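## Task

Find the scrub sponge resting on a cardboard box on shelf three of the supply shelving (shelves counted from the bottom, which is shelf one). Move that cardboard box into the cart's top tray. The sponge must finish on that same shelf without overhanging its front edge, and every other item on that shelf must also stay on it. The robot must not tip over or be left leaning.

## Robot and tools

ROBOT. A Dexmate Vega in physics simulation: a three-wheeled base (two steering front wheels, a passive rear caster), a torso of three links (thigh, shank, chest) folding in a Z, a head with camera, and two 7-joint arms, each ending in a two-finger swinging gripper with a wrist camera. In the start posture ("stand") the footprint is about 0.70 m long and 0.63 m wide; the front edge is 0.35 m ahead of the base origin. Nothing prevents tipping, and a fallen robot stays down. Loose objects may occasionally get nudged by outside forces.

FRAMES. Base frame: origin on the floor at the turning point, x forward, y left, z up, metres. chest, left_hand and right_hand are printed in it. A hand point lies between the fingers, 0.033 m back from the closed tips; fingers run along the hand's z, close along its y, and the back (camera side) faces -x. Odometry frame = base frame at the scene's start; base_odometry counts wheel turns only, so slip looks like travel. turned_by_wheels and turned_by_imu give rotation in rad since the previous result (left positive); base_tilt gives lean in degrees.

move. Optional arguments: base, joints, speeds, min_time_s (together one action), or target on its own; plus cameras. Motions in one action start together.
- base: one key only, a relative offset from where the base last measured itself. translate_m (m, forward +, -2 to 2), strafe_m (m, left +, -2 to 2), rotate_rad (rad, counter-clockwise +, -3.2 to 3.2). Front wheels first steer to the new direction (up to ~1.1 s). Driving into furniture does not stop the base.
- joints: a dict of absolute targets in radians by joint name, any subset. Torso: torso_hip_rad 0 to 1.57, torso_knee_rad 0 to 3.141, torso_waist_rad -1.57 to 1.57 (chest forward lean = knee - hip - waist); named torso joints arrive together. Arms: left_/right_ shoulder_pitch, shoulder_yaw, upper_arm_roll, elbow, forearm_roll, wrist_pitch, wrist_yaw, gripper. Left shoulder pitch and wrist pitch go down with positive values; the right ones go down with negative values. Grippers 0 (closed) to 0.785, the angle of each finger. Head: head_pan_rad (left +), head_tilt_rad, head_camera_tilt_rad (down +). Presets (hip, knee, waist): stand 0.469, 1.617, 1.048; stand_high 0.78, 1.57, 0.44; lean_20 0.52, 1.05, 0.18; lean_45 0.52, 1.05, -0.26; low_lean_45 0, 0, -0.79. Folded arm, in key order shoulder pitch to wrist yaw: left 1, 0.5, -0.6, -2.5, 0, -0.9, 0; right -1, -0.5, 0.6, -2.5, 0, 0.9, 0. Fold arms before going to low_lean_45.
- speeds: per-action caps, translate_m and strafe_m 0.04 to 0.3 m/s, rotate_rad 0.1 to 0.6 rad/s.
- min_time_s: 0.1 to 8 s, a minimum duration for the arm and head motions.
- target: an absolute pose for one hand in the base frame: side "left" or "right"; x, y, z in m (-3 to 3); pitch_deg (90 = fingers pointing down, 0 = level; -30 to 95); heading_deg (0 = forward, counter-clockwise +); optional roll_deg (default 0, jaw line level; + turns the hand clockwise seen from behind); optional line_only (true = only a straight-line path is accepted). Checked against the robot only, not the scene; the robot must be still. A move covers at most 8.6 s; if it reports short (part of ...), resend it. Without a straight path the arm swings in an arc that may sweep wide.
- cameras: list from head_camera, left_wrist_camera, right_wrist_camera, all; [] gives none, omitted gives all.

RESULTS. base_status, joint_status, left_hand_status, right_hand_status: done, off_target (resting away, maybe still pushing), contact_stop (an arm pushed near full torque ~0.6 s; the whole torso or arm group then halts and drops targets), time_out, not_followed (a self-collision check withheld targets; see the cause: line), refused (nothing moved), reached (within 10 mm and 2 degrees) or short. The move line summarises. on_its_own lists uncommanded behaviour. pictures lists image order. A time_out or a count near 0.000 while driving means something is blocking the base or a wheel could not steer. A refused call cancels later robot calls in the same reply.

wait: seconds 0 to 10, plus cameras; returns state and images. zoom_image: camera plus region [x0, y0, x1, y1] pixels, at most 504 by 504. read_manual: licence texts only. finished_scene: scene = the current scene's number; ends it irreversibly and loads the next task.

GRIPPER AND LOAD. Pads form a V; gap at the hand point is about 0.24 x angle - 0.002 m. Gripper angle does not prove a grasp; squeeze only by commanding below the fitting angle. About 4 kg at full reach; heavy items sag ~0.02 m.

AVOID. Hard contact between the two arms (can end the scene), dropping or releasing moving objects, slams, strong shoves of furniture, arm contact with torso, head or base (joints commands have no guard), long stretched or straining holds that heat motors (MOTOR HOT at 65 °C, arm shutdown at 80 °C), torque faults (contact at load limits; arm freezes 10 s), and knocking the sponge or other shelf items off. Back an arm away after any stop.

Each tool is called after "Call:" as name([rows], argument=value, ...), one row to a line, values as JSON.

## Session

Call:
move()

Scene clock: 0.00 s.
Joint torques (N m): no reading
base_odometry: x=+0.000 y=+0.000 heading=+0.000
turned_by_wheels: +0.000
turned_by_imu: +0.000
base_tilt: forward=+0.1 right=+0.3
base_status: not commanded
joint_positions: torso_hip_rad=+0.469 torso_knee_rad=+1.617 torso_waist_rad=+1.048 left_shoulder_pitch_rad=+2.208 left_shoulder_yaw_rad=+0.002 left_upper_arm_roll_rad=+0.004 left_elbow_rad=-1.093 left_forearm_roll_rad=+0.009 left_wrist_pitch_rad=-0.495 left_wrist_yaw_rad=+0.018 left_gripper_rad=+0.005 right_shoulder_pitch_rad=-2.195 right_shoulder_yaw_rad=+0.020 right_upper_arm_roll_rad=-0.015 right_elbow_rad=-1.081 right_forearm_roll_rad=+0.002 right_wrist_pitch_rad=+0.504 right_wrist_yaw_rad=-0.019 right_gripper_rad=+0.005 head_pan_rad=+0.000 head_tilt_rad=+0.000 head_camera_tilt_rad=+0.000
joint_status: not commanded
chest: x=-0.0111 y=+0.0000 z=+1.4155 quat_wxyz=(+0.999, +0.000, +0.050, +0.000) (m; base frame)
left_hand: x=+0.1875 y=+0.2317 z=+0.6007 quat_wxyz=(+0.413, +0.002, +0.911, +0.006) pitch_deg=+41.2 heading_deg=+0.7 roll_deg=+1.0 back=up (m; base frame)
right_hand: x=+0.1939 y=-0.2174 z=+0.6016 quat_wxyz=(+0.417, +0.011, +0.909, +0.002) pitch_deg=+40.7 heading_deg=-0.4 roll_deg=+1.0 back=up (m; base frame)
pictures: head_camera, left_wrist_camera, right_wrist_camera

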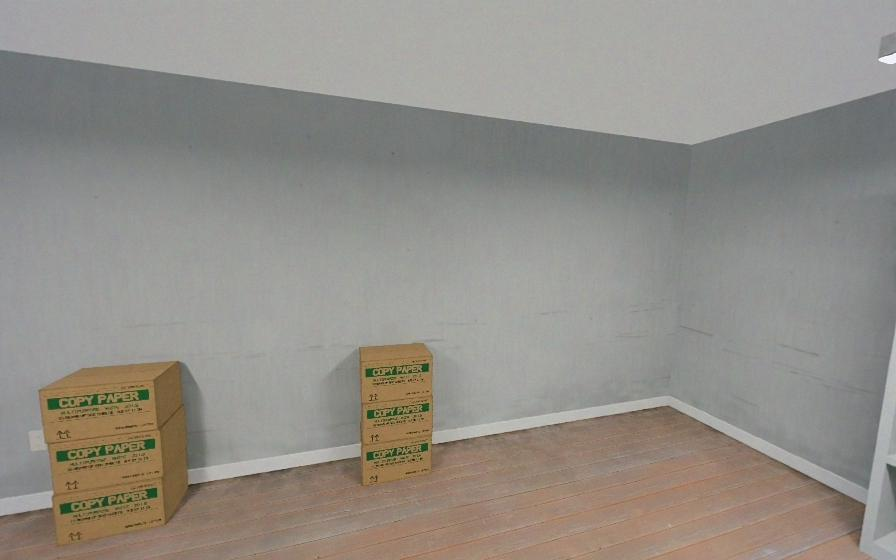

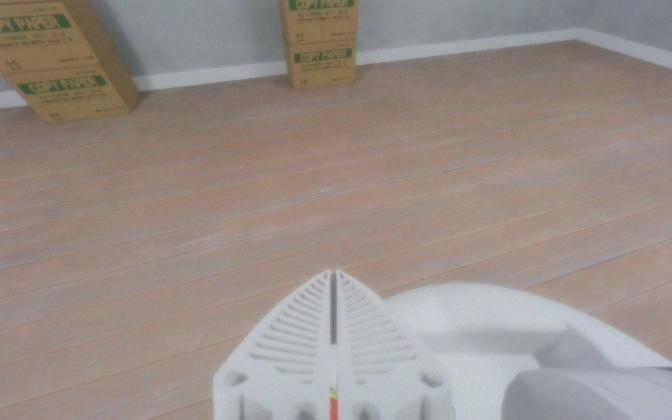

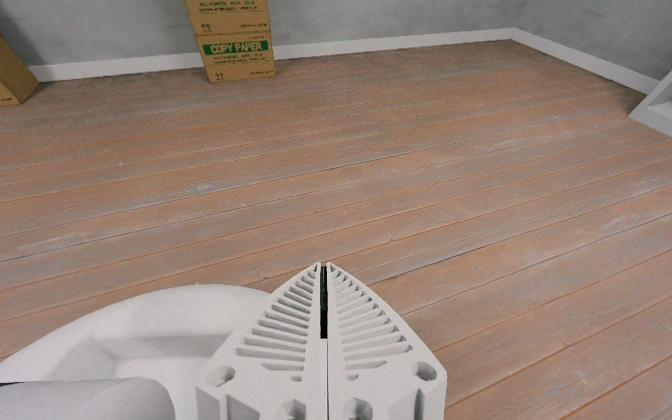

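Call:
move(joints={"head_pan_rad": -1.2, "head_camera_tilt_rad": 0.2}, cameras=["head_camera"])

Call:
move(joints={"head_pan_rad": 1.2, "head_camera_tilt_rad": 0.2}, cameras=["head_camera"])

Call:
move(joints={"head_pan_rad": 2.6, "head_camera_tilt_rad": 0.2}, cameras=["head_camera"])

Call:
move(joints={"head_pan_rad": -2.6, "head_camera_tilt_rad": 0.2}, cameras=["head_camera"])

Scene clock: 1.93 s.
move: done
turned_by_wheels: +0.000
turned_by_imu: +0.000
joint_status: all done
pictures: head_camera
camera_calibration:
head_camera: T_world_to_cam=[[-0.922093, -0.370564, 0.11148, -0.208881], [-0.186547, 0.173269, -0.967046, 1.46578], [0.339036, -0.912502, -0.228898, 0.327404], [0, 0, 0, 1]]

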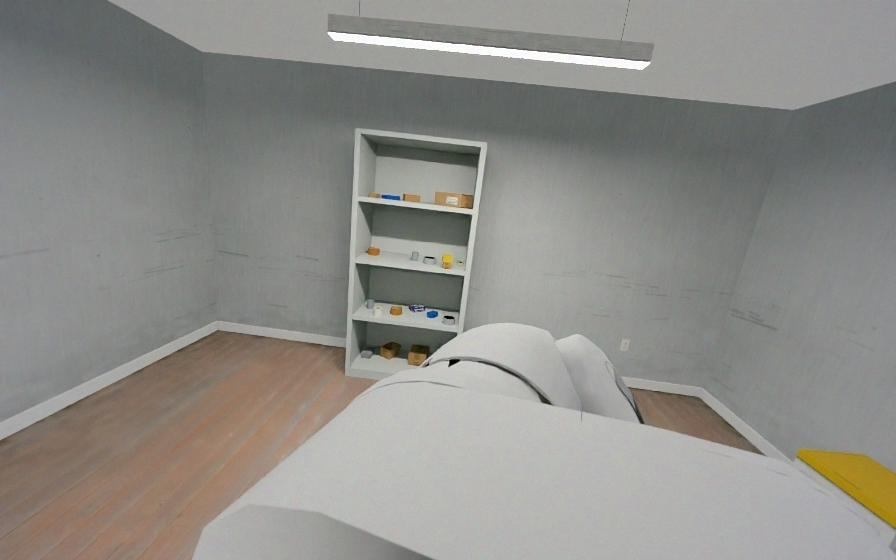

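Scene clock: 4.20 s.
move: done
turned_by_wheels: +0.000
turned_by_imu: +0.001
joint_status: all done
pictures: head_camera
camera_calibration:
head_camera: T_world_to_cam=[[0.931772, -0.355275, -0.0747071, 0.212234], [-0.149439, -0.187798, -0.970773, 1.47421], [0.330861, 0.915703, -0.228077, 0.325547], [0, 0, 0, 1]]

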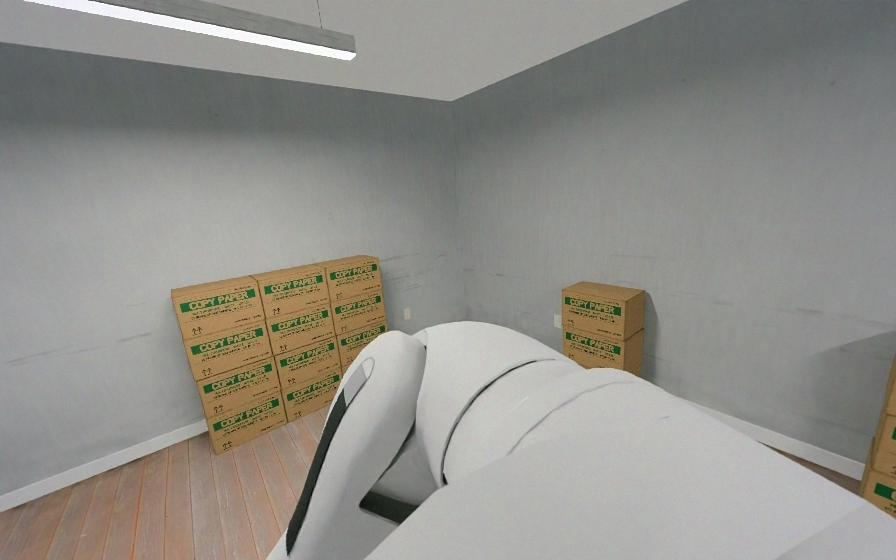

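Scene clock: 5.80 s.
move: done
turned_by_wheels: +0.000
turned_by_imu: +0.000
joint_status: all done
pictures: head_camera
camera_calibration:
head_camera: T_world_to_cam=[[0.508283, 0.860589, -0.0321753, 0.116037], [0.0773837, -0.0828511, -0.993553, 1.52574], [-0.857707, 0.502516, -0.108707, 0.0555576], [0, 0, 0, 1]]

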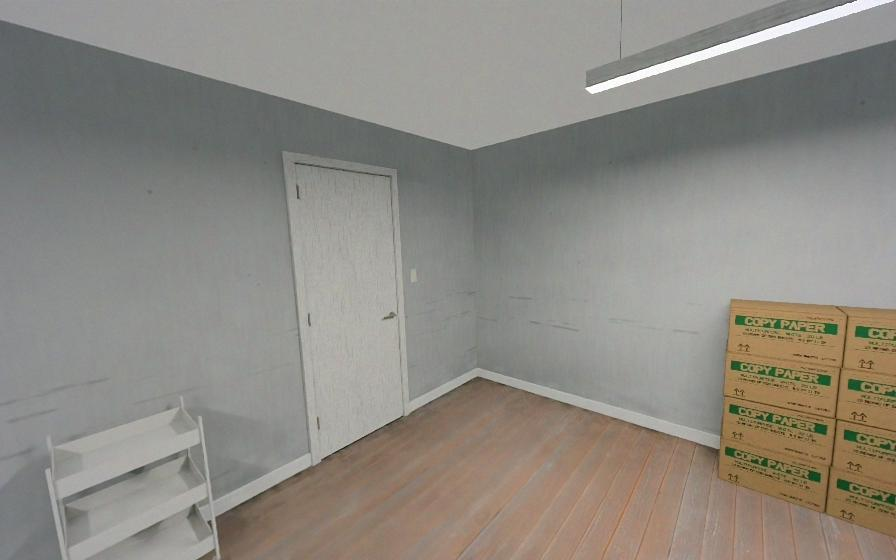

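Scene clock: 9.93 s.
Joint torques (N m): left_arm=[8.22 0.3 1.22 -3.72 -0.05 -3.55 0.22] | right_arm=[-4.47 0.4 0.07 -4.12 -0.2 2.18 0]
move: done
base_odometry: x=+0.000 y=+0.000 heading=+0.000
turned_by_wheels: +0.000
turned_by_imu: +0.001
base_tilt: forward=+0.1 right=+0.4
joint_positions: torso_hip_rad=+0.469 torso_knee_rad=+1.617 torso_waist_rad=+1.048 left_shoulder_pitch_rad=+2.208 left_shoulder_yaw_rad=+0.002 left_upper_arm_roll_rad=+0.004 left_elbow_rad=-1.093 left_forearm_roll_rad=+0.009 left_wrist_pitch_rad=-0.495 left_wrist_yaw_rad=+0.018 left_gripper_rad=+0.005 right_shoulder_pitch_rad=-2.195 right_shoulder_yaw_rad=+0.020 right_upper_arm_roll_rad=-0.015 right_elbow_rad=-1.081 right_forearm_roll_rad=+0.002 right_wrist_pitch_rad=+0.504 right_wrist_yaw_rad=-0.019 right_gripper_rad=+0.005 head_pan_rad=-2.599 head_tilt_rad=+0.000 head_camera_tilt_rad=+0.199
joint_status: all done
chest: x=-0.0111 y=+0.0000 z=+1.4155 quat_wxyz=(+0.999, +0.000, +0.050, +0.000) (m; base frame)
left_hand: x=+0.1875 y=+0.2317 z=+0.6007 quat_wxyz=(+0.413, +0.002, +0.911, +0.006) pitch_deg=+41.2 heading_deg=+0.7 roll_deg=+1.0 back=up (m; base frame)
right_hand: x=+0.1939 y=-0.2174 z=+0.6016 quat_wxyz=(+0.417, +0.011, +0.909, +0.002) pitch_deg=+40.7 heading_deg=-0.4 roll_deg=+1.0 back=up (m; base frame)
pictures: head_camera
camera_calibration:
head_camera: T_world_to_cam=[[-0.518508, 0.852124, 0.070947, -0.117204], [0.0568323, 0.117132, -0.991489, 1.52107], [-0.853182, -0.510063, -0.109162, 0.056586], [0, 0, 0, 1]]

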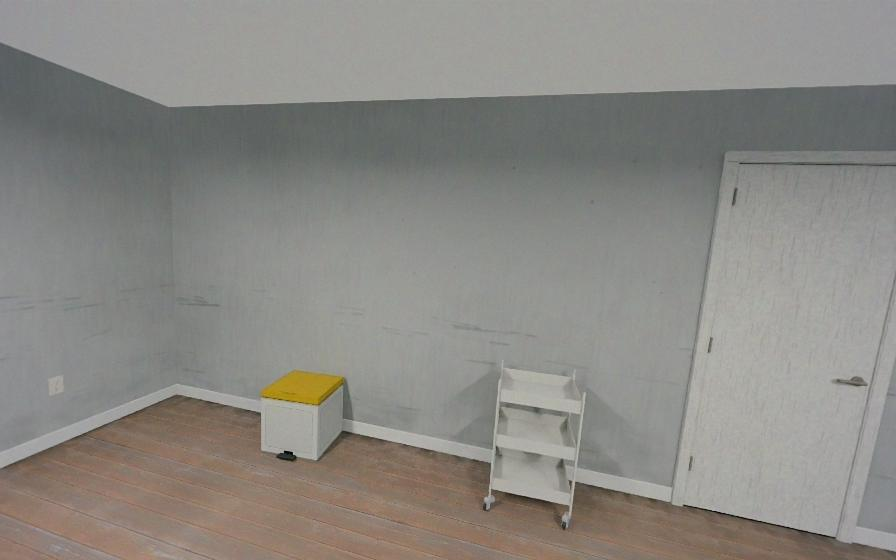

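Call:
move(joints={"head_pan_rad": -1.2, "head_camera_tilt_rad": 0.2}, cameras=["head_camera"])

Call:
zoom_image(camera="head_camera", region=[320, 120, 500, 390])

Scene clock: 11.97 s.
Joint torques (N m): left_arm=[7.89 0.6 1.21 -3.6 -0.05 -2.84 0.15] | right_arm=[-5.48 2.01 0.3 -4.31 0.12 3.12 -0.06]
move: done
base_odometry: x=+0.000 y=+0.000 heading=+0.000
turned_by_wheels: +0.000
turned_by_imu: +0.001
base_tilt: forward=+0.2 right=+0.4
joint_positions: torso_hip_rad=+0.469 torso_knee_rad=+1.617 torso_waist_rad=+1.048 left_shoulder_pitch_rad=+2.208 left_shoulder_yaw_rad=+0.002 left_upper_arm_roll_rad=+0.004 left_elbow_rad=-1.093 left_forearm_roll_rad=+0.009 left_wrist_pitch_rad=-0.495 left_wrist_yaw_rad=+0.018 left_gripper_rad=+0.005 right_shoulder_pitch_rad=-2.195 right_shoulder_yaw_rad=+0.020 right_upper_arm_roll_rad=-0.015 right_elbow_rad=-1.081 right_forearm_roll_rad=+0.002 right_wrist_pitch_rad=+0.504 right_wrist_yaw_rad=-0.019 right_gripper_rad=+0.005 head_pan_rad=-1.201 head_tilt_rad=+0.000 head_camera_tilt_rad=+0.199
joint_status: all done
chest: x=-0.0111 y=+0.0000 z=+1.4155 quat_wxyz=(+0.999, +0.000, +0.050, +0.000) (m; base frame)
left_hand: x=+0.1875 y=+0.2317 z=+0.6007 quat_wxyz=(+0.413, +0.002, +0.911, +0.006) pitch_deg=+41.2 heading_deg=+0.7 roll_deg=+1.0 back=up (m; base frame)
right_hand: x=+0.1939 y=-0.2174 z=+0.6016 quat_wxyz=(+0.417, +0.011, +0.909, +0.002) pitch_deg=+40.7 heading_deg=-0.4 roll_deg=+1.0 back=up (m; base frame)
pictures: head_camera
camera_calibration:
head_camera: T_world_to_cam=[[-0.922597, -0.369292, 0.11153, -0.208995], [-0.186312, 0.173394, -0.967069, 1.46583], [0.337792, -0.912994, -0.228776, 0.327126], [0, 0, 0, 1]]

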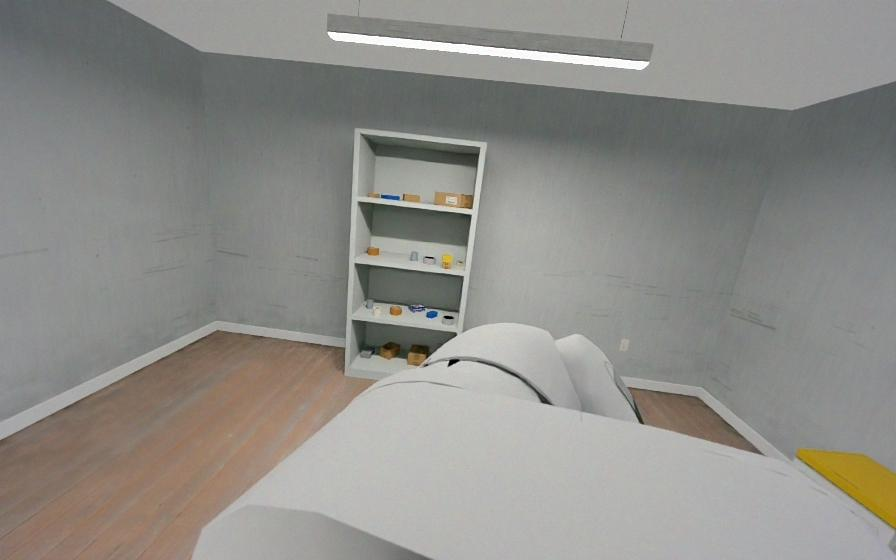

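Scaled by 1.867 from the camera's 896x560 image, which has a finer 960x600 frame.

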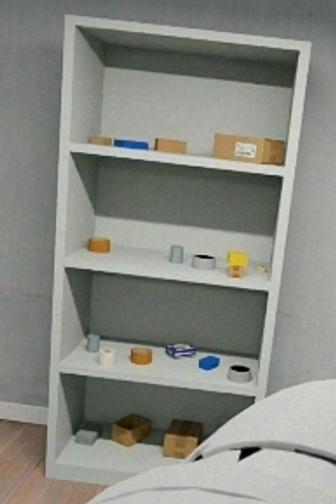

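Call:
move(base={"rotate_rad": -1.274}, joints={"head_pan_rad": 0.0, "head_camera_tilt_rad": 0.25}, cameras=["head_camera"])

Scene clock: 20.30 s.
Joint torques (N m): left_arm=[6.69 -0.3 1.04 -3.78 -0.04 -2.85 0.08] | right_arm=[-4.47 0 0.08 -5.12 0.02 3.26 0.1]
move: done
base_odometry: x=+0.000 y=+0.000 heading=-1.273
turned_by_wheels: -1.273
turned_by_imu: -1.237
base_tilt: forward=+0.2 right=+0.3
base_status: done
joint_positions: torso_hip_rad=+0.469 torso_knee_rad=+1.617 torso_waist_rad=+1.048 left_shoulder_pitch_rad=+2.208 left_shoulder_yaw_rad=+0.002 left_upper_arm_roll_rad=+0.004 left_elbow_rad=-1.093 left_forearm_roll_rad=+0.009 left_wrist_pitch_rad=-0.495 left_wrist_yaw_rad=+0.018 left_gripper_rad=+0.005 right_shoulder_pitch_rad=-2.195 right_shoulder_yaw_rad=+0.020 right_upper_arm_roll_rad=-0.015 right_elbow_rad=-1.081 right_forearm_roll_rad=+0.002 right_wrist_pitch_rad=+0.504 right_wrist_yaw_rad=-0.019 right_gripper_rad=+0.005 head_pan_rad=-0.001 head_tilt_rad=+0.000 head_camera_tilt_rad=+0.249
joint_status: all done
chest: x=-0.0111 y=+0.0000 z=+1.4155 quat_wxyz=(+0.999, +0.000, +0.050, +0.000) (m; base frame)
left_hand: x=+0.1875 y=+0.2317 z=+0.6007 quat_wxyz=(+0.413, +0.002, +0.911, +0.006) pitch_deg=+41.2 heading_deg=+0.7 roll_deg=+1.0 back=up (m; base frame)
right_hand: x=+0.1939 y=-0.2174 z=+0.6016 quat_wxyz=(+0.417, +0.011, +0.909, +0.002) pitch_deg=+40.7 heading_deg=-0.4 roll_deg=+1.0 back=up (m; base frame)
pictures: head_camera
camera_calibration:
head_camera: T_world_to_cam=[[0.0102503, -0.999796, 0.0174074, 0.00355152], [-0.338246, -0.0198488, -0.940848, 1.41507], [0.941002, 0.00375598, -0.33838, 0.536824], [0, 0, 0, 1]]

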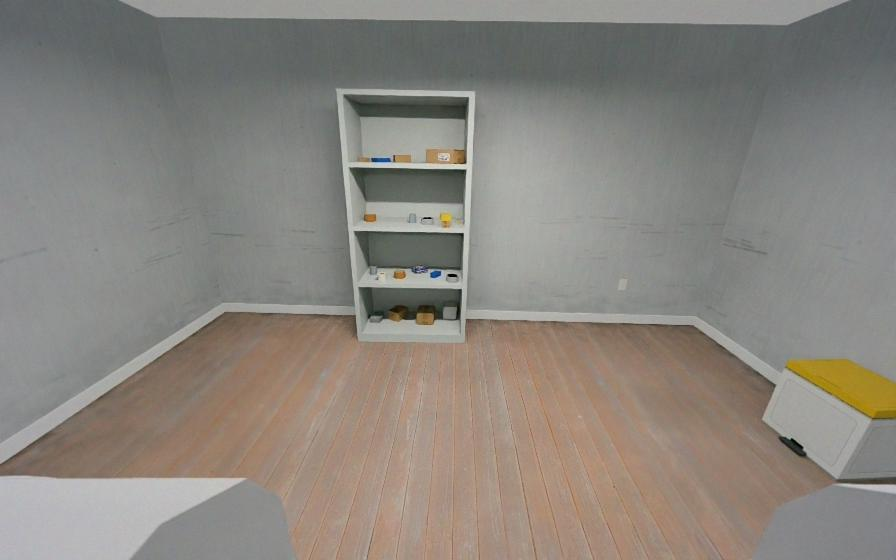

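Call:
zoom_image(camera="head_camera", region=[330, 140, 490, 240])

Call:
zoom_image(camera="head_camera", region=[340, 290, 480, 360])

Scaled by 3.150 from the camera's 896x560 image, which has a finer 960x600 frame.

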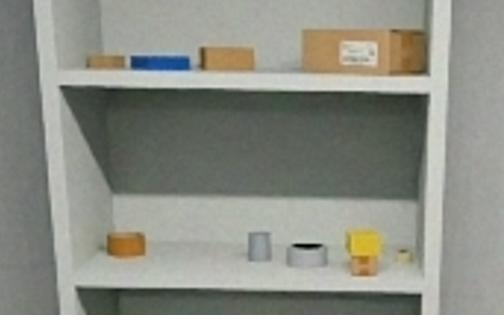

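Scaled by 3.600 from the camera's 896x560 image, which has a finer 960x600 frame.

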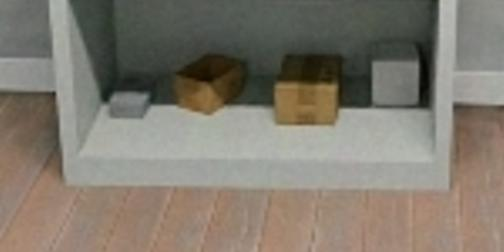

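Call:
move(base={"translate_m": 1.55}, cameras=["head_camera"])

Scene clock: 28.93 s.
Joint torques (N m): left_arm=[8.3 0.33 1.27 -3.09 -0.1 -2.77 0.08] | right_arm=[-2.39 -0.09 1.03 -3.82 -0.41 2.34 -0.26]
move: done
base_odometry: x=+0.451 y=-1.483 heading=-1.274
turned_by_wheels: -0.001
turned_by_imu: -0.007
base_tilt: forward=+0.2 right=+0.3
base_status: done
joint_positions: torso_hip_rad=+0.469 torso_knee_rad=+1.617 torso_waist_rad=+1.048 left_shoulder_pitch_rad=+2.208 left_shoulder_yaw_rad=+0.002 left_upper_arm_roll_rad=+0.004 left_elbow_rad=-1.093 left_forearm_roll_rad=+0.009 left_wrist_pitch_rad=-0.495 left_wrist_yaw_rad=+0.018 left_gripper_rad=+0.005 right_shoulder_pitch_rad=-2.195 right_shoulder_yaw_rad=+0.020 right_upper_arm_roll_rad=-0.015 right_elbow_rad=-1.081 right_forearm_roll_rad=+0.002 right_wrist_pitch_rad=+0.504 right_wrist_yaw_rad=-0.019 right_gripper_rad=+0.005 head_pan_rad=-0.001 head_tilt_rad=+0.000 head_camera_tilt_rad=+0.249
chest: x=-0.0111 y=+0.0000 z=+1.4155 quat_wxyz=(+0.999, +0.000, +0.050, +0.000) (m; base frame)
left_hand: x=+0.1875 y=+0.2317 z=+0.6007 quat_wxyz=(+0.413, +0.002, +0.911, +0.006) pitch_deg=+41.2 heading_deg=+0.7 roll_deg=+1.0 back=up (m; base frame)
right_hand: x=+0.1939 y=-0.2174 z=+0.6016 quat_wxyz=(+0.417, +0.011, +0.909, +0.002) pitch_deg=+40.7 heading_deg=-0.4 roll_deg=+1.0 back=up (m; base frame)
pictures: head_camera
camera_calibration:
head_camera: T_world_to_cam=[[0.010266, -0.999796, 0.017405, 0.00355573], [-0.338333, -0.0198523, -0.940817, 1.41504], [0.94097, 0.0037698, -0.338468, 0.536903], [0, 0, 0, 1]]

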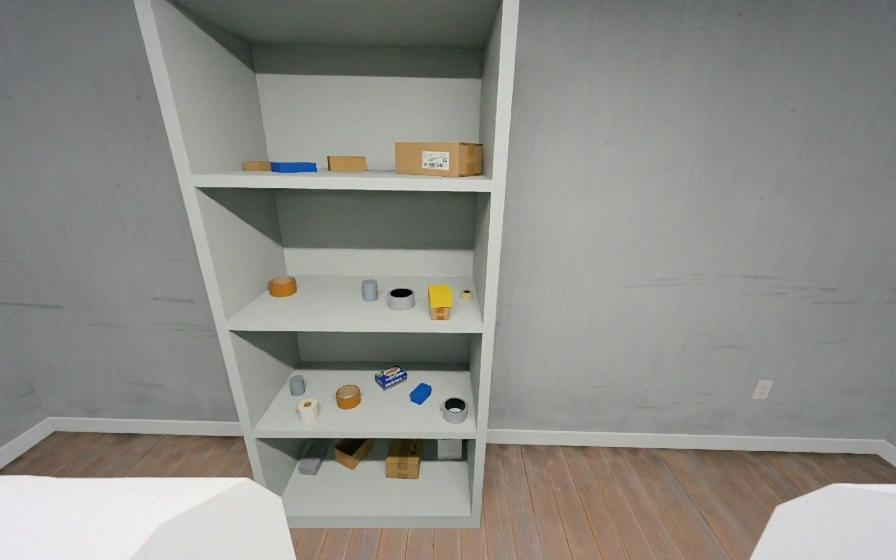

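Call:
zoom_image(camera="head_camera", region=[340, 250, 500, 350])

Call:
zoom_image(camera="head_camera", region=[220, 260, 500, 450])

Call:
zoom_image(camera="head_camera", region=[230, 430, 500, 540])

Scaled by 3.150 from the camera's 896x560 image, which has a finer 960x600 frame.

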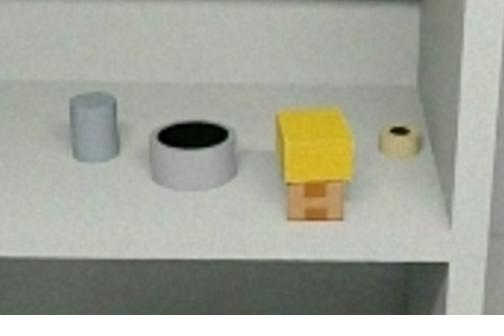

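Scaled by 1.800 from the camera's 896x560 image, which has a finer 960x600 frame.

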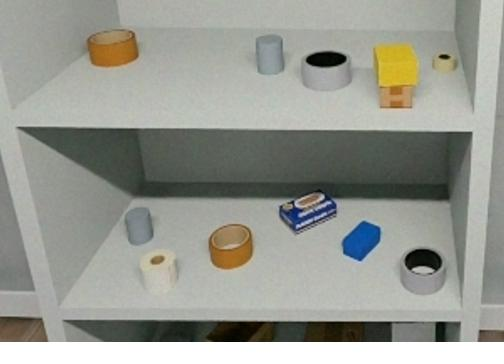

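Scaled by 1.867 from the camera's 896x560 image, which has a finer 960x600 frame.

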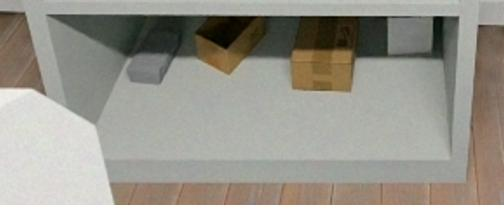

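Call:
move(base={"strafe_m": 0.17}, cameras=[])

Call:
move(target={"side": "left", "x": 0.55, "y": 0.05, "z": 1.15, "pitch_deg": 40, "heading_deg": 0}, cameras=["head_camera", "left_wrist_camera"])

Scene clock: 37.33 s.
move: done
turned_by_wheels: -0.001
turned_by_imu: +0.000
base_status: done
pictures: none

Scene clock: 37.63 s.
Joint torques (N m): left_arm=[7.6 0.57 1.11 -3.45 -0.04 -2.46 0.13] | right_arm=[-5.42 -0.39 -0.01 -5.42 -0.18 2.19 -0.1]
move: refused
base_odometry: x=+0.614 y=-1.433 heading=-1.275
turned_by_wheels: +0.000
turned_by_imu: +0.000
base_tilt: forward=+0.1 right=+0.3
joint_positions: torso_hip_rad=+0.469 torso_knee_rad=+1.617 torso_waist_rad=+1.048 left_shoulder_pitch_rad=+2.208 left_shoulder_yaw_rad=+0.002 left_upper_arm_roll_rad=+0.004 left_elbow_rad=-1.093 left_forearm_roll_rad=+0.009 left_wrist_pitch_rad=-0.495 left_wrist_yaw_rad=+0.018 left_gripper_rad=+0.005 right_shoulder_pitch_rad=-2.195 right_shoulder_yaw_rad=+0.020 right_upper_arm_roll_rad=-0.015 right_elbow_rad=-1.081 right_forearm_roll_rad=+0.002 right_wrist_pitch_rad=+0.504 right_wrist_yaw_rad=-0.019 right_gripper_rad=+0.005 head_pan_rad=-0.001 head_tilt_rad=+0.000 head_camera_tilt_rad=+0.249
chest: x=-0.0111 y=+0.0000 z=+1.4155 quat_wxyz=(+0.999, +0.000, +0.050, +0.000) (m; base frame)
left_hand: x=+0.1875 y=+0.2317 z=+0.6007 quat_wxyz=(+0.413, +0.002, +0.911, +0.006) pitch_deg=+41.2 heading_deg=+0.7 roll_deg=+1.1 back=up (m; base frame)
left_hand_status: refused: neither the straight line nor an arc passes: the way is over 45 cm, too long for a line; the best arc brings the left forearm within 1.9 cm of the chest (limit 2.0). Nothing moved.
right_hand: x=+0.1939 y=-0.2174 z=+0.6016 quat_wxyz=(+0.417, +0.011, +0.909, +0.002) pitch_deg=+40.7 heading_deg=-0.4 roll_deg=+1.0 back=up (m; base frame)
pictures: head_camera, left_wrist_camera
camera_calibration:
head_camera: T_world_to_cam=[[0.0103588, -0.999795, 0.0173959, 0.00357678], [-0.338299, -0.019875, -0.940829, 1.41504], [0.940982, 0.00386083, -0.338435, 0.536891], [0, 0, 0, 1]]
left_wrist_camera: T_world_to_cam=[[0.00340693, -0.999859, 0.0164548, 0.217392], [-0.724212, -0.0138138, -0.689439, 0.615901], [0.689569, -0.00956786, -0.724156, 0.461476], [0, 0, 0, 1]]

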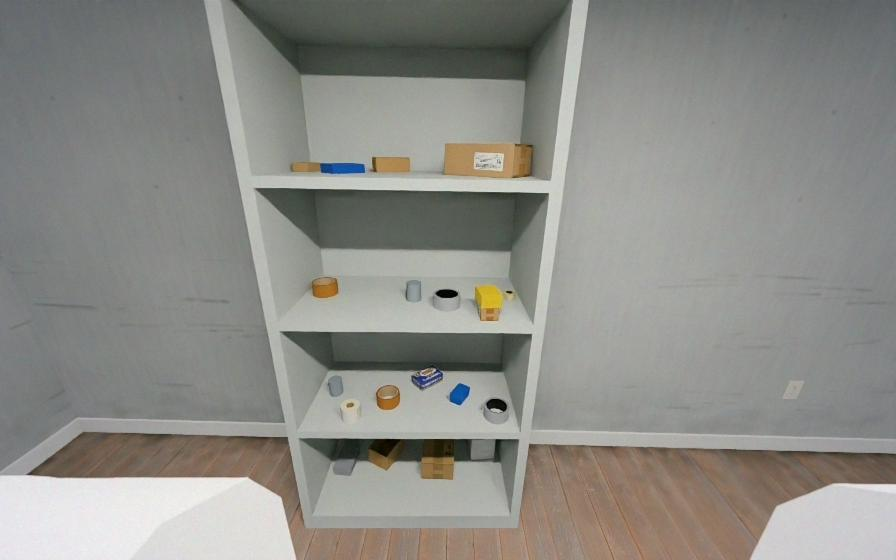

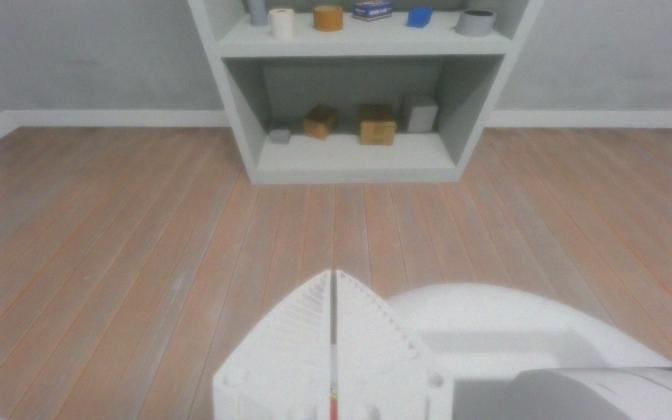

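Call:
zoom_image(camera="head_camera", region=[460, 270, 560, 345])

Call:
zoom_image(camera="head_camera", region=[400, 270, 500, 345])

Scaled by 5.040 from the camera's 896x560 image, which has a finer 960x600 frame.

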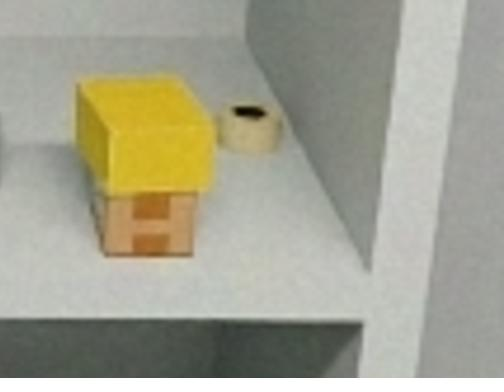

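Scaled by 5.040 from the camera's 896x560 image, which has a finer 960x600 frame.

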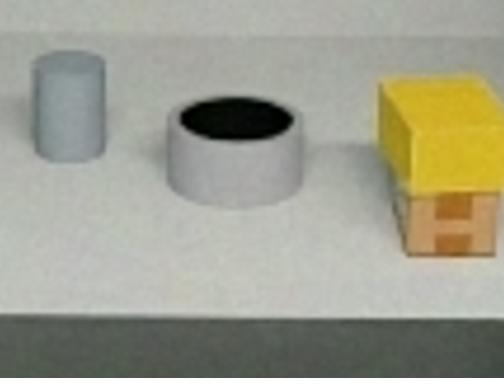

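Call:
move(base={"translate_m": 0.17}, joints={"left_shoulder_pitch_rad": 0.98, "left_shoulder_yaw_rad": 0.0, "left_upper_arm_roll_rad": 0.0, "left_elbow_rad": -1.82, "left_forearm_roll_rad": 0.0, "left_wrist_pitch_rad": 1.24, "left_wrist_yaw_rad": 0.0, "left_gripper_rad": 0.45, "head_pan_rad": 0.0, "head_camera_tilt_rad": 0.5})

Scene clock: 51.17 s.
Joint torques (N m): left_arm=[-27.2 -3.36 -1.1 -10.71 -0.22 -2.91 -0.11] | right_arm=[-5.15 0.44 0.72 -4.59 -0.11 2.66 -0.16]
move: done
base_odometry: x=+0.662 y=-1.596 heading=-1.276
turned_by_wheels: -0.001
turned_by_imu: -0.002
base_tilt: forward=+0.1 right=+0.3
base_status: done
joint_positions: torso_hip_rad=+0.469 torso_knee_rad=+1.617 torso_waist_rad=+1.048 left_shoulder_pitch_rad=+0.985 left_shoulder_yaw_rad=+0.000 left_upper_arm_roll_rad=+0.000 left_elbow_rad=-1.817 left_forearm_roll_rad=+0.000 left_wrist_pitch_rad=+1.235 left_wrist_yaw_rad=+0.000 left_gripper_rad=+0.450 right_shoulder_pitch_rad=-2.195 right_shoulder_yaw_rad=+0.020 right_upper_arm_roll_rad=-0.015 right_elbow_rad=-1.081 right_forearm_roll_rad=+0.002 right_wrist_pitch_rad=+0.504 right_wrist_yaw_rad=-0.019 right_gripper_rad=+0.005 head_pan_rad=-0.001 head_tilt_rad=+0.000 head_camera_tilt_rad=+0.499
joint_status: all done
chest: x=-0.0110 y=+0.0000 z=+1.4155 quat_wxyz=(+0.999, +0.000, +0.050, +0.000) (m; base frame)
left_hand: x=+0.7801 y=+0.2293 z=+1.1167 quat_wxyz=(+0.509, +0.000, +0.861, +0.000) pitch_deg=+28.8 heading_deg=+0.0 roll_deg=+0.0 back=up (m; base frame)
right_hand: x=+0.1939 y=-0.2174 z=+0.6016 quat_wxyz=(+0.417, +0.011, +0.909, +0.002) pitch_deg=+40.7 heading_deg=-0.4 roll_deg=+1.0 back=up (m; base frame)
pictures: head_camera, left_wrist_camera, right_wrist_camera
camera_calibration:
head_camera: T_world_to_cam=[[0.0143208, -0.999797, 0.0141527, 0.00869326], [-0.560647, -0.0197488, -0.827819, 1.23017], [0.827931, 0.00392037, -0.560816, 0.857637], [0, 0, 0, 1]]
left_wrist_camera: T_world_to_cam=[[-0.00406004, -0.999548, 0.0297911, 0.195306], [-0.559009, -0.0224331, -0.828858, 1.42959], [0.829151, -0.0200187, -0.558666, 0.135194], [0, 0, 0, 1]]
right_wrist_camera: T_world_to_cam=[[-0.0448743, -0.998491, 0.0316617, -0.235287], [-0.760253, 0.0135726, -0.649485, 0.592534], [0.648075, -0.0532161, -0.759715, 0.474808], [0, 0, 0, 1]]

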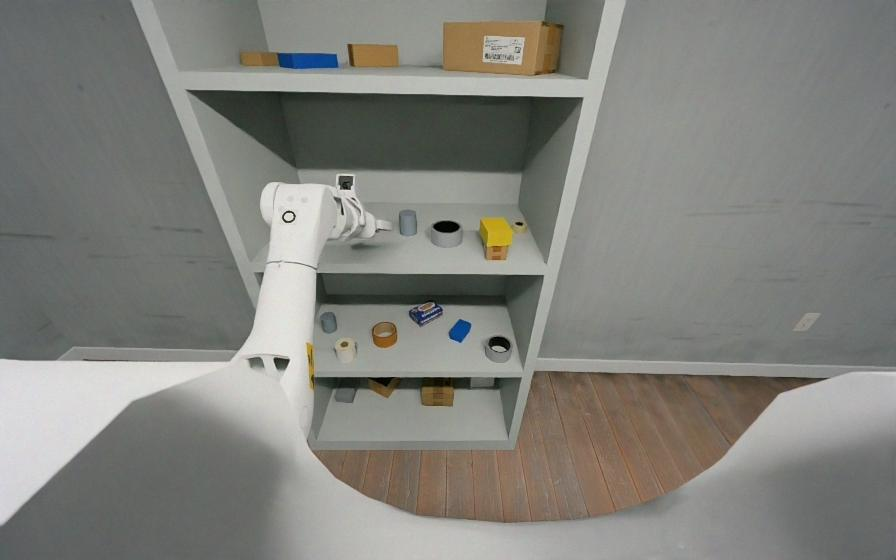

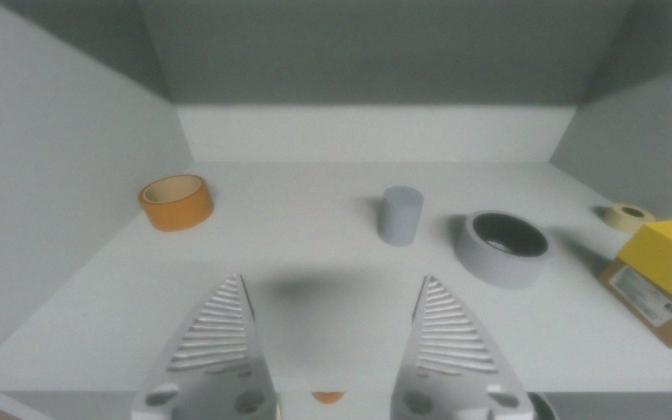

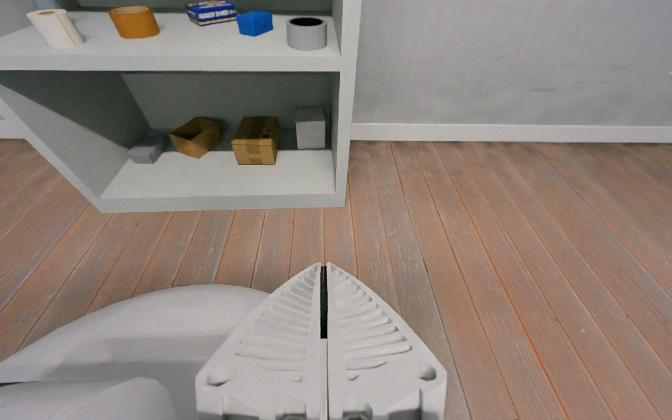

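Call:
zoom_image(camera="head_camera", region=[390, 190, 560, 290])

Call:
zoom_image(camera="left_wrist_camera", region=[440, 170, 672, 370])

Scaled by 2.965 from the camera's 896x560 image, which has a finer 960x600 frame.

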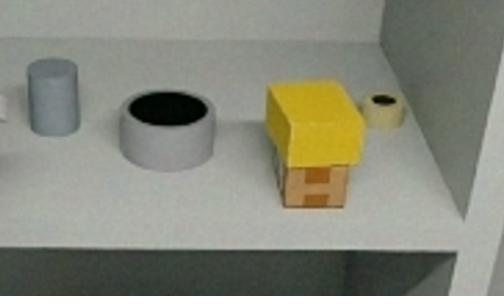

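Scaled by 2.172 from the camera's 672x420 image, which has a finer 960x600 frame.

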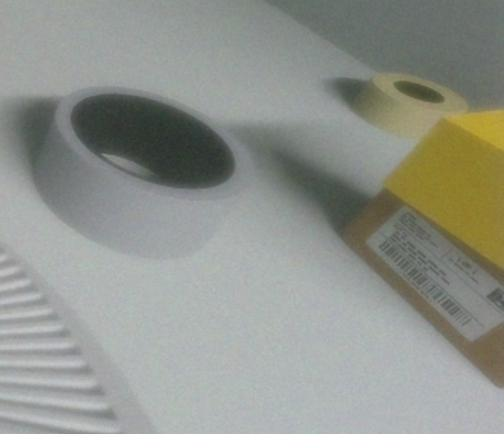

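Call:
zoom_image(camera="head_camera", region=[320, 160, 420, 260])

Scaled by 5.040 from the camera's 896x560 image, which has a finer 960x600 frame.

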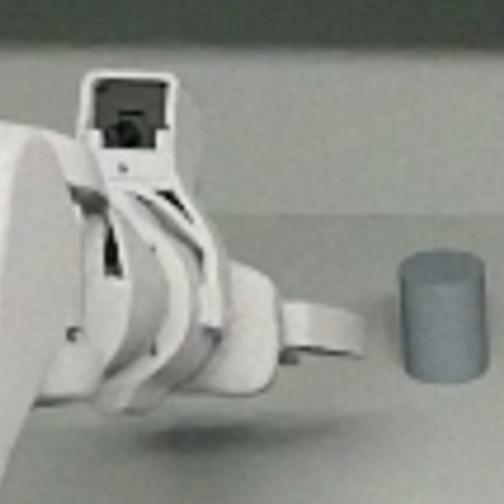

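Call:
move(target={"side": "left", "x": 0.66, "y": -0.12, "z": 1.14, "pitch_deg": 30, "heading_deg": 0}, cameras=["head_camera", "left_wrist_camera"])

Scene clock: 64.50 s.
Joint torques (N m): left_arm=[-26.56 3.98 -10.53 2.86 2.44 0.79 -0.1] | right_arm=[-5.9 1.04 0.38 -3.84 -0.32 2.66 -0.07]
move: done
base_odometry: x=+0.662 y=-1.596 heading=-1.276
turned_by_wheels: +0.000
turned_by_imu: +0.003
base_tilt: forward=+0.2 right=+0.3
joint_positions: torso_hip_rad=+0.469 torso_knee_rad=+1.617 torso_waist_rad=+1.048 left_shoulder_pitch_rad=-0.214 left_shoulder_yaw_rad=+0.054 left_upper_arm_roll_rad=+1.997 left_elbow_rad=-1.675 left_forearm_roll_rad=+0.918 left_wrist_pitch_rad=+0.377 left_wrist_yaw_rad=-1.344 left_gripper_rad=+0.450 right_shoulder_pitch_rad=-2.195 right_shoulder_yaw_rad=+0.020 right_upper_arm_roll_rad=-0.015 right_elbow_rad=-1.081 right_forearm_roll_rad=+0.002 right_wrist_pitch_rad=+0.504 right_wrist_yaw_rad=-0.019 right_gripper_rad=+0.005 head_pan_rad=-0.001 head_tilt_rad=+0.000 head_camera_tilt_rad=+0.499
chest: x=-0.0110 y=+0.0000 z=+1.4155 quat_wxyz=(+0.999, +0.000, +0.050, +0.000) (m; base frame)
left_hand: x=+0.6583 y=-0.1234 z=+1.1390 quat_wxyz=(+0.005, +0.867, +0.001, +0.497) pitch_deg=+30.3 heading_deg=-0.5 roll_deg=-0.6 back=down (m; base frame)
left_hand_status: reached (checked arc [the straight line was blocked], planned for 6.6 s): 4 mm and 0.7 deg off.
right_hand: x=+0.1938 y=-0.2174 z=+0.6015 quat_wxyz=(+0.417, +0.011, +0.909, +0.002) pitch_deg=+40.7 heading_deg=-0.4 roll_deg=+1.0 back=up (m; base frame)
pictures: head_camera, left_wrist_camera
camera_calibration:
head_camera: T_world_to_cam=[[0.014358, -0.999797, 0.014147, 0.00870356], [-0.560774, -0.0197655, -0.827733, 1.23008], [0.827845, 0.00395131, -0.560943, 0.85777], [0, 0, 0, 1]]
left_wrist_camera: T_world_to_cam=[[-0.0252927, 0.999445, -0.0216566, 0.160884], [0.424637, 0.0303531, 0.904855, -1.24364], [0.90501, 0.01369, -0.425169, 0.0437211], [0, 0, 0, 1]]

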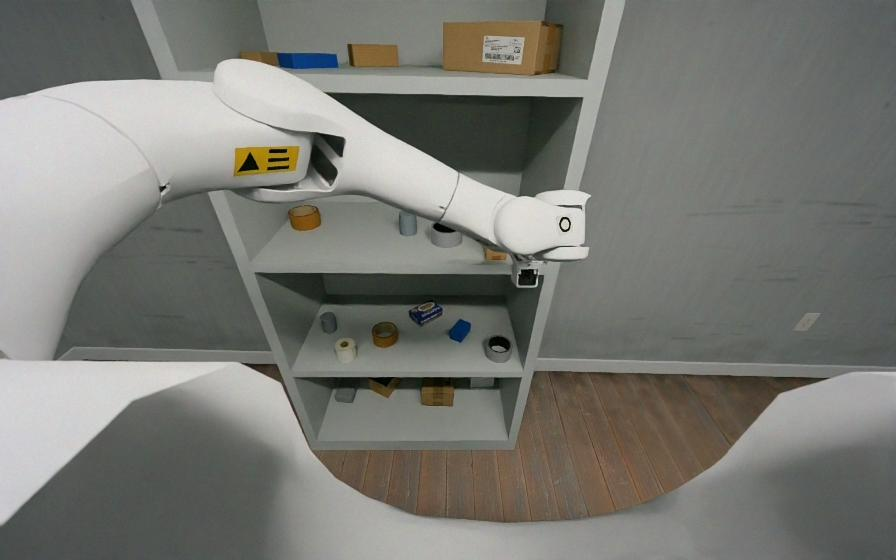

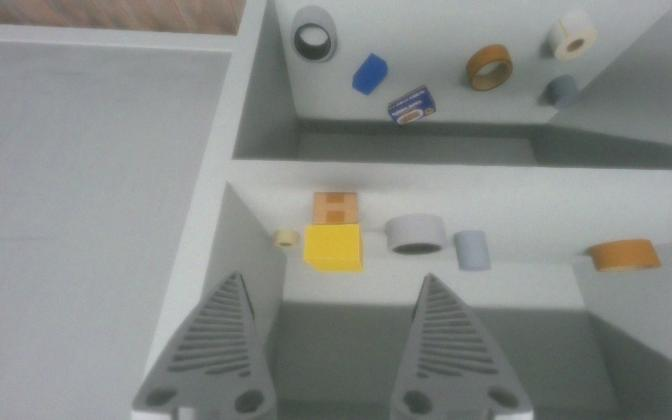

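Call:
move(joints={"left_shoulder_pitch_rad": 1.05, "left_shoulder_yaw_rad": 0.0, "left_upper_arm_roll_rad": 0.0, "left_elbow_rad": -1.9, "left_forearm_roll_rad": 0.0, "left_wrist_pitch_rad": 1.235, "left_wrist_yaw_rad": 0.0}, cameras=[])

Call:
move(base={"strafe_m": -0.33}, joints={"left_shoulder_pitch_rad": 1.366, "left_elbow_rad": -2.307, "left_wrist_pitch_rad": 1.19, "left_gripper_rad": 0.45}, cameras=["head_camera", "left_wrist_camera"])

Scene clock: 75.17 s.
move: done
turned_by_wheels: +0.000
turned_by_imu: +0.003
joint_status: all done
pictures: none

Scene clock: 78.67 s.
Joint torques (N m): left_arm=[-12.57 -1.47 -0.61 -10.13 0.01 -3.47 0.16] | right_arm=[-4.17 -0.57 0.1 -3.66 0.01 2.78 0.02]
move: done
base_odometry: x=+0.346 y=-1.693 heading=-1.274
turned_by_wheels: +0.002
turned_by_imu: +0.001
base_tilt: forward=+0.2 right=+0.3
base_status: done
joint_positions: torso_hip_rad=+0.469 torso_knee_rad=+1.617 torso_waist_rad=+1.048 left_shoulder_pitch_rad=+1.364 left_shoulder_yaw_rad=+0.000 left_upper_arm_roll_rad=+0.000 left_elbow_rad=-2.304 left_forearm_roll_rad=+0.000 left_wrist_pitch_rad=+1.191 left_wrist_yaw_rad=+0.000 left_gripper_rad=+0.450 right_shoulder_pitch_rad=-2.195 right_shoulder_yaw_rad=+0.020 right_upper_arm_roll_rad=-0.015 right_elbow_rad=-1.081 right_forearm_roll_rad=+0.002 right_wrist_pitch_rad=+0.504 right_wrist_yaw_rad=-0.019 right_gripper_rad=+0.005 head_pan_rad=+0.000 head_tilt_rad=+0.000 head_camera_tilt_rad=+0.499
joint_status: all done
chest: x=-0.0111 y=+0.0000 z=+1.4155 quat_wxyz=(+0.999, +0.000, +0.050, +0.000) (m; base frame)
left_hand: x=+0.6806 y=+0.2292 z=+1.1396 quat_wxyz=(+0.573, +0.000, +0.820, +0.000) pitch_deg=+20.1 heading_deg=+0.0 roll_deg=+0.0 back=up (m; base frame)
right_hand: x=+0.1939 y=-0.2174 z=+0.6016 quat_wxyz=(+0.417, +0.011, +0.909, +0.002) pitch_deg=+40.7 heading_deg=-0.4 roll_deg=+1.0 back=up (m; base frame)
pictures: head_camera, left_wrist_camera
camera_calibration:
head_camera: T_world_to_cam=[[0.0143892, -0.999796, 0.0141464, 0.00870935], [-0.560607, -0.0197818, -0.827846, 1.23016], [0.827957, 0.00398147, -0.560777, 0.857667], [0, 0, 0, 1]]
left_wrist_camera: T_world_to_cam=[[-0.00879465, -0.999541, 0.0290035, 0.198213], [-0.42731, -0.0224664, -0.903826, 1.38872], [0.904062, -0.0203423, -0.426916, 0.0293999], [0, 0, 0, 1]]

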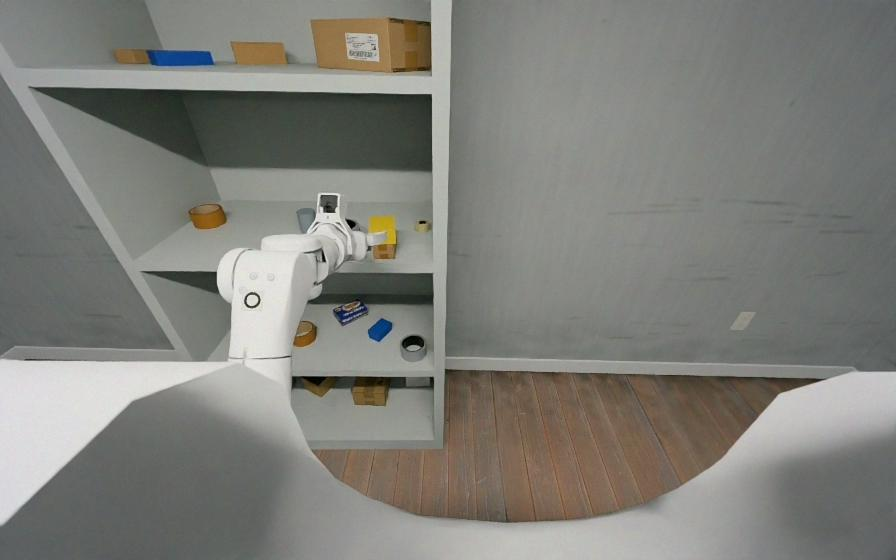

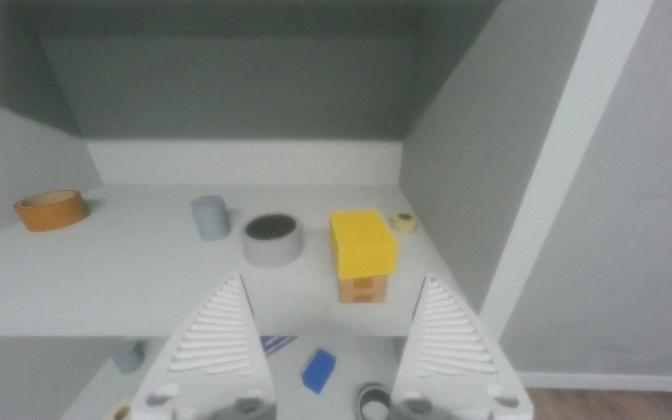

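Call:
zoom_image(camera="left_wrist_camera", region=[230, 180, 440, 350])

Call:
zoom_image(camera="head_camera", region=[290, 180, 450, 290])

Scaled by 2.400 from the camera's 672x420 image, which has a finer 960x600 frame.

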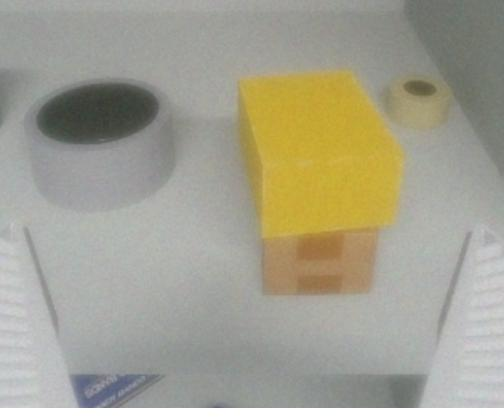

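Scaled by 3.150 from the camera's 896x560 image, which has a finer 960x600 frame.

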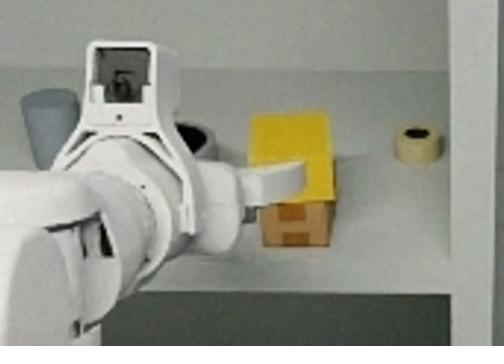

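Call:
move(target={"side": "left", "x": 0.76, "y": 0.178, "z": 1.12, "pitch_deg": 25, "heading_deg": 9, "line_only": true}, cameras=[])

Call:
move(joints={"left_gripper_rad": 0.55}, cameras=["head_camera", "left_wrist_camera"])

Scene clock: 86.37 s.
move: done
turned_by_wheels: +0.000
turned_by_imu: +0.002
left_hand_status: reached (straight line, planned for 1.7 s): 2 mm and 0.1 deg off.
pictures: none

Scene clock: 86.93 s.
Joint torques (N m): left_arm=[-24.61 -8.89 7.3 -8.09 0.34 -3.57 0.41] | right_arm=[-5.9 -1.49 0.98 -4.18 0.01 3.09 -0.36]
move: done
base_odometry: x=+0.346 y=-1.693 heading=-1.274
turned_by_wheels: +0.000
turned_by_imu: +0.000
base_tilt: forward=+0.1 right=+0.3
joint_positions: torso_hip_rad=+0.469 torso_knee_rad=+1.617 torso_waist_rad=+1.048 left_shoulder_pitch_rad=+1.101 left_shoulder_yaw_rad=-0.260 left_upper_arm_roll_rad=+0.092 left_elbow_rad=-1.870 left_forearm_roll_rad=+0.108 left_wrist_pitch_rad=+1.109 left_wrist_yaw_rad=+0.296 left_gripper_rad=+0.550 right_shoulder_pitch_rad=-2.195 right_shoulder_yaw_rad=+0.020 right_upper_arm_roll_rad=-0.015 right_elbow_rad=-1.081 right_forearm_roll_rad=+0.002 right_wrist_pitch_rad=+0.504 right_wrist_yaw_rad=-0.019 right_gripper_rad=+0.005 head_pan_rad=+0.000 head_tilt_rad=+0.000 head_camera_tilt_rad=+0.499
joint_status: all done
chest: x=-0.0111 y=+0.0000 z=+1.4155 quat_wxyz=(+0.999, +0.000, +0.050, +0.000) (m; base frame)
left_hand: x=+0.7595 y=+0.1784 z=+1.1194 quat_wxyz=(+0.535, -0.066, +0.841, +0.042) pitch_deg=+25.0 heading_deg=+9.0 roll_deg=+0.0 back=up (m; base frame)
right_hand: x=+0.1939 y=-0.2174 z=+0.6016 quat_wxyz=(+0.417, +0.011, +0.909, +0.002) pitch_deg=+40.7 heading_deg=-0.4 roll_deg=+1.0 back=up (m; base frame)
pictures: head_camera, left_wrist_camera
camera_calibration:
head_camera: T_world_to_cam=[[0.0143896, -0.999796, 0.0141464, 0.00870943], [-0.560606, -0.019782, -0.827846, 1.23016], [0.827957, 0.00398178, -0.560777, 0.857666], [0, 0, 0, 1]]
left_wrist_camera: T_world_to_cam=[[0.150042, -0.98823, 0.0297964, 0.0252512], [-0.493927, -0.101032, -0.863614, 1.42267], [0.85646, 0.114861, -0.503273, 0.0459267], [0, 0, 0, 1]]

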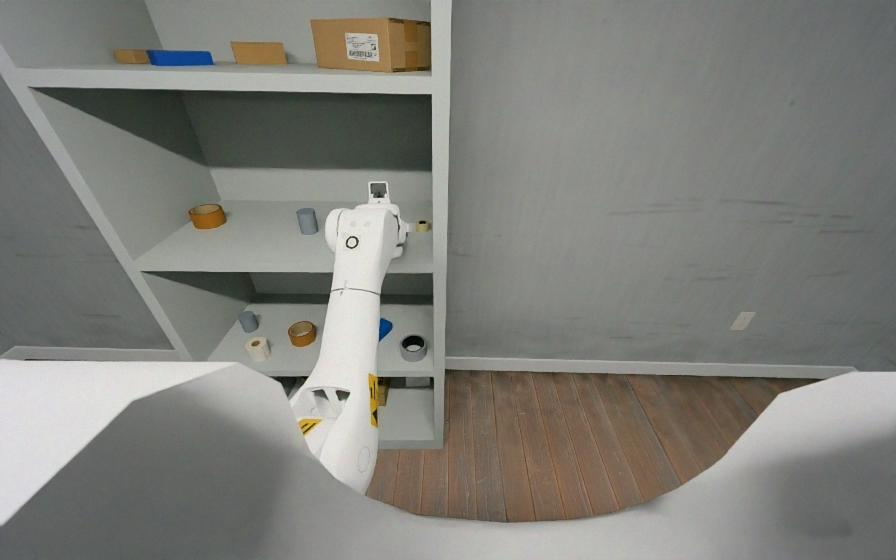

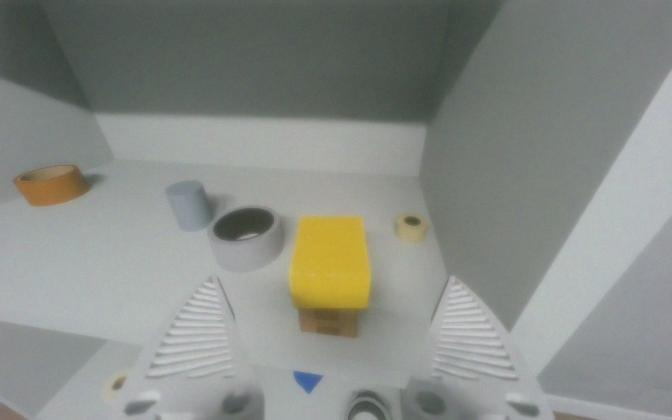

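Call:
zoom_image(camera="left_wrist_camera", region=[200, 190, 470, 370])

Scaled by 1.867 from the camera's 672x420 image, which has a finer 960x600 frame.

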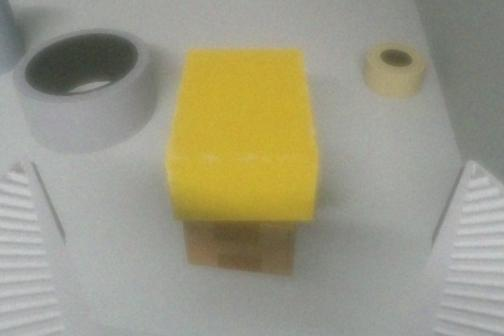

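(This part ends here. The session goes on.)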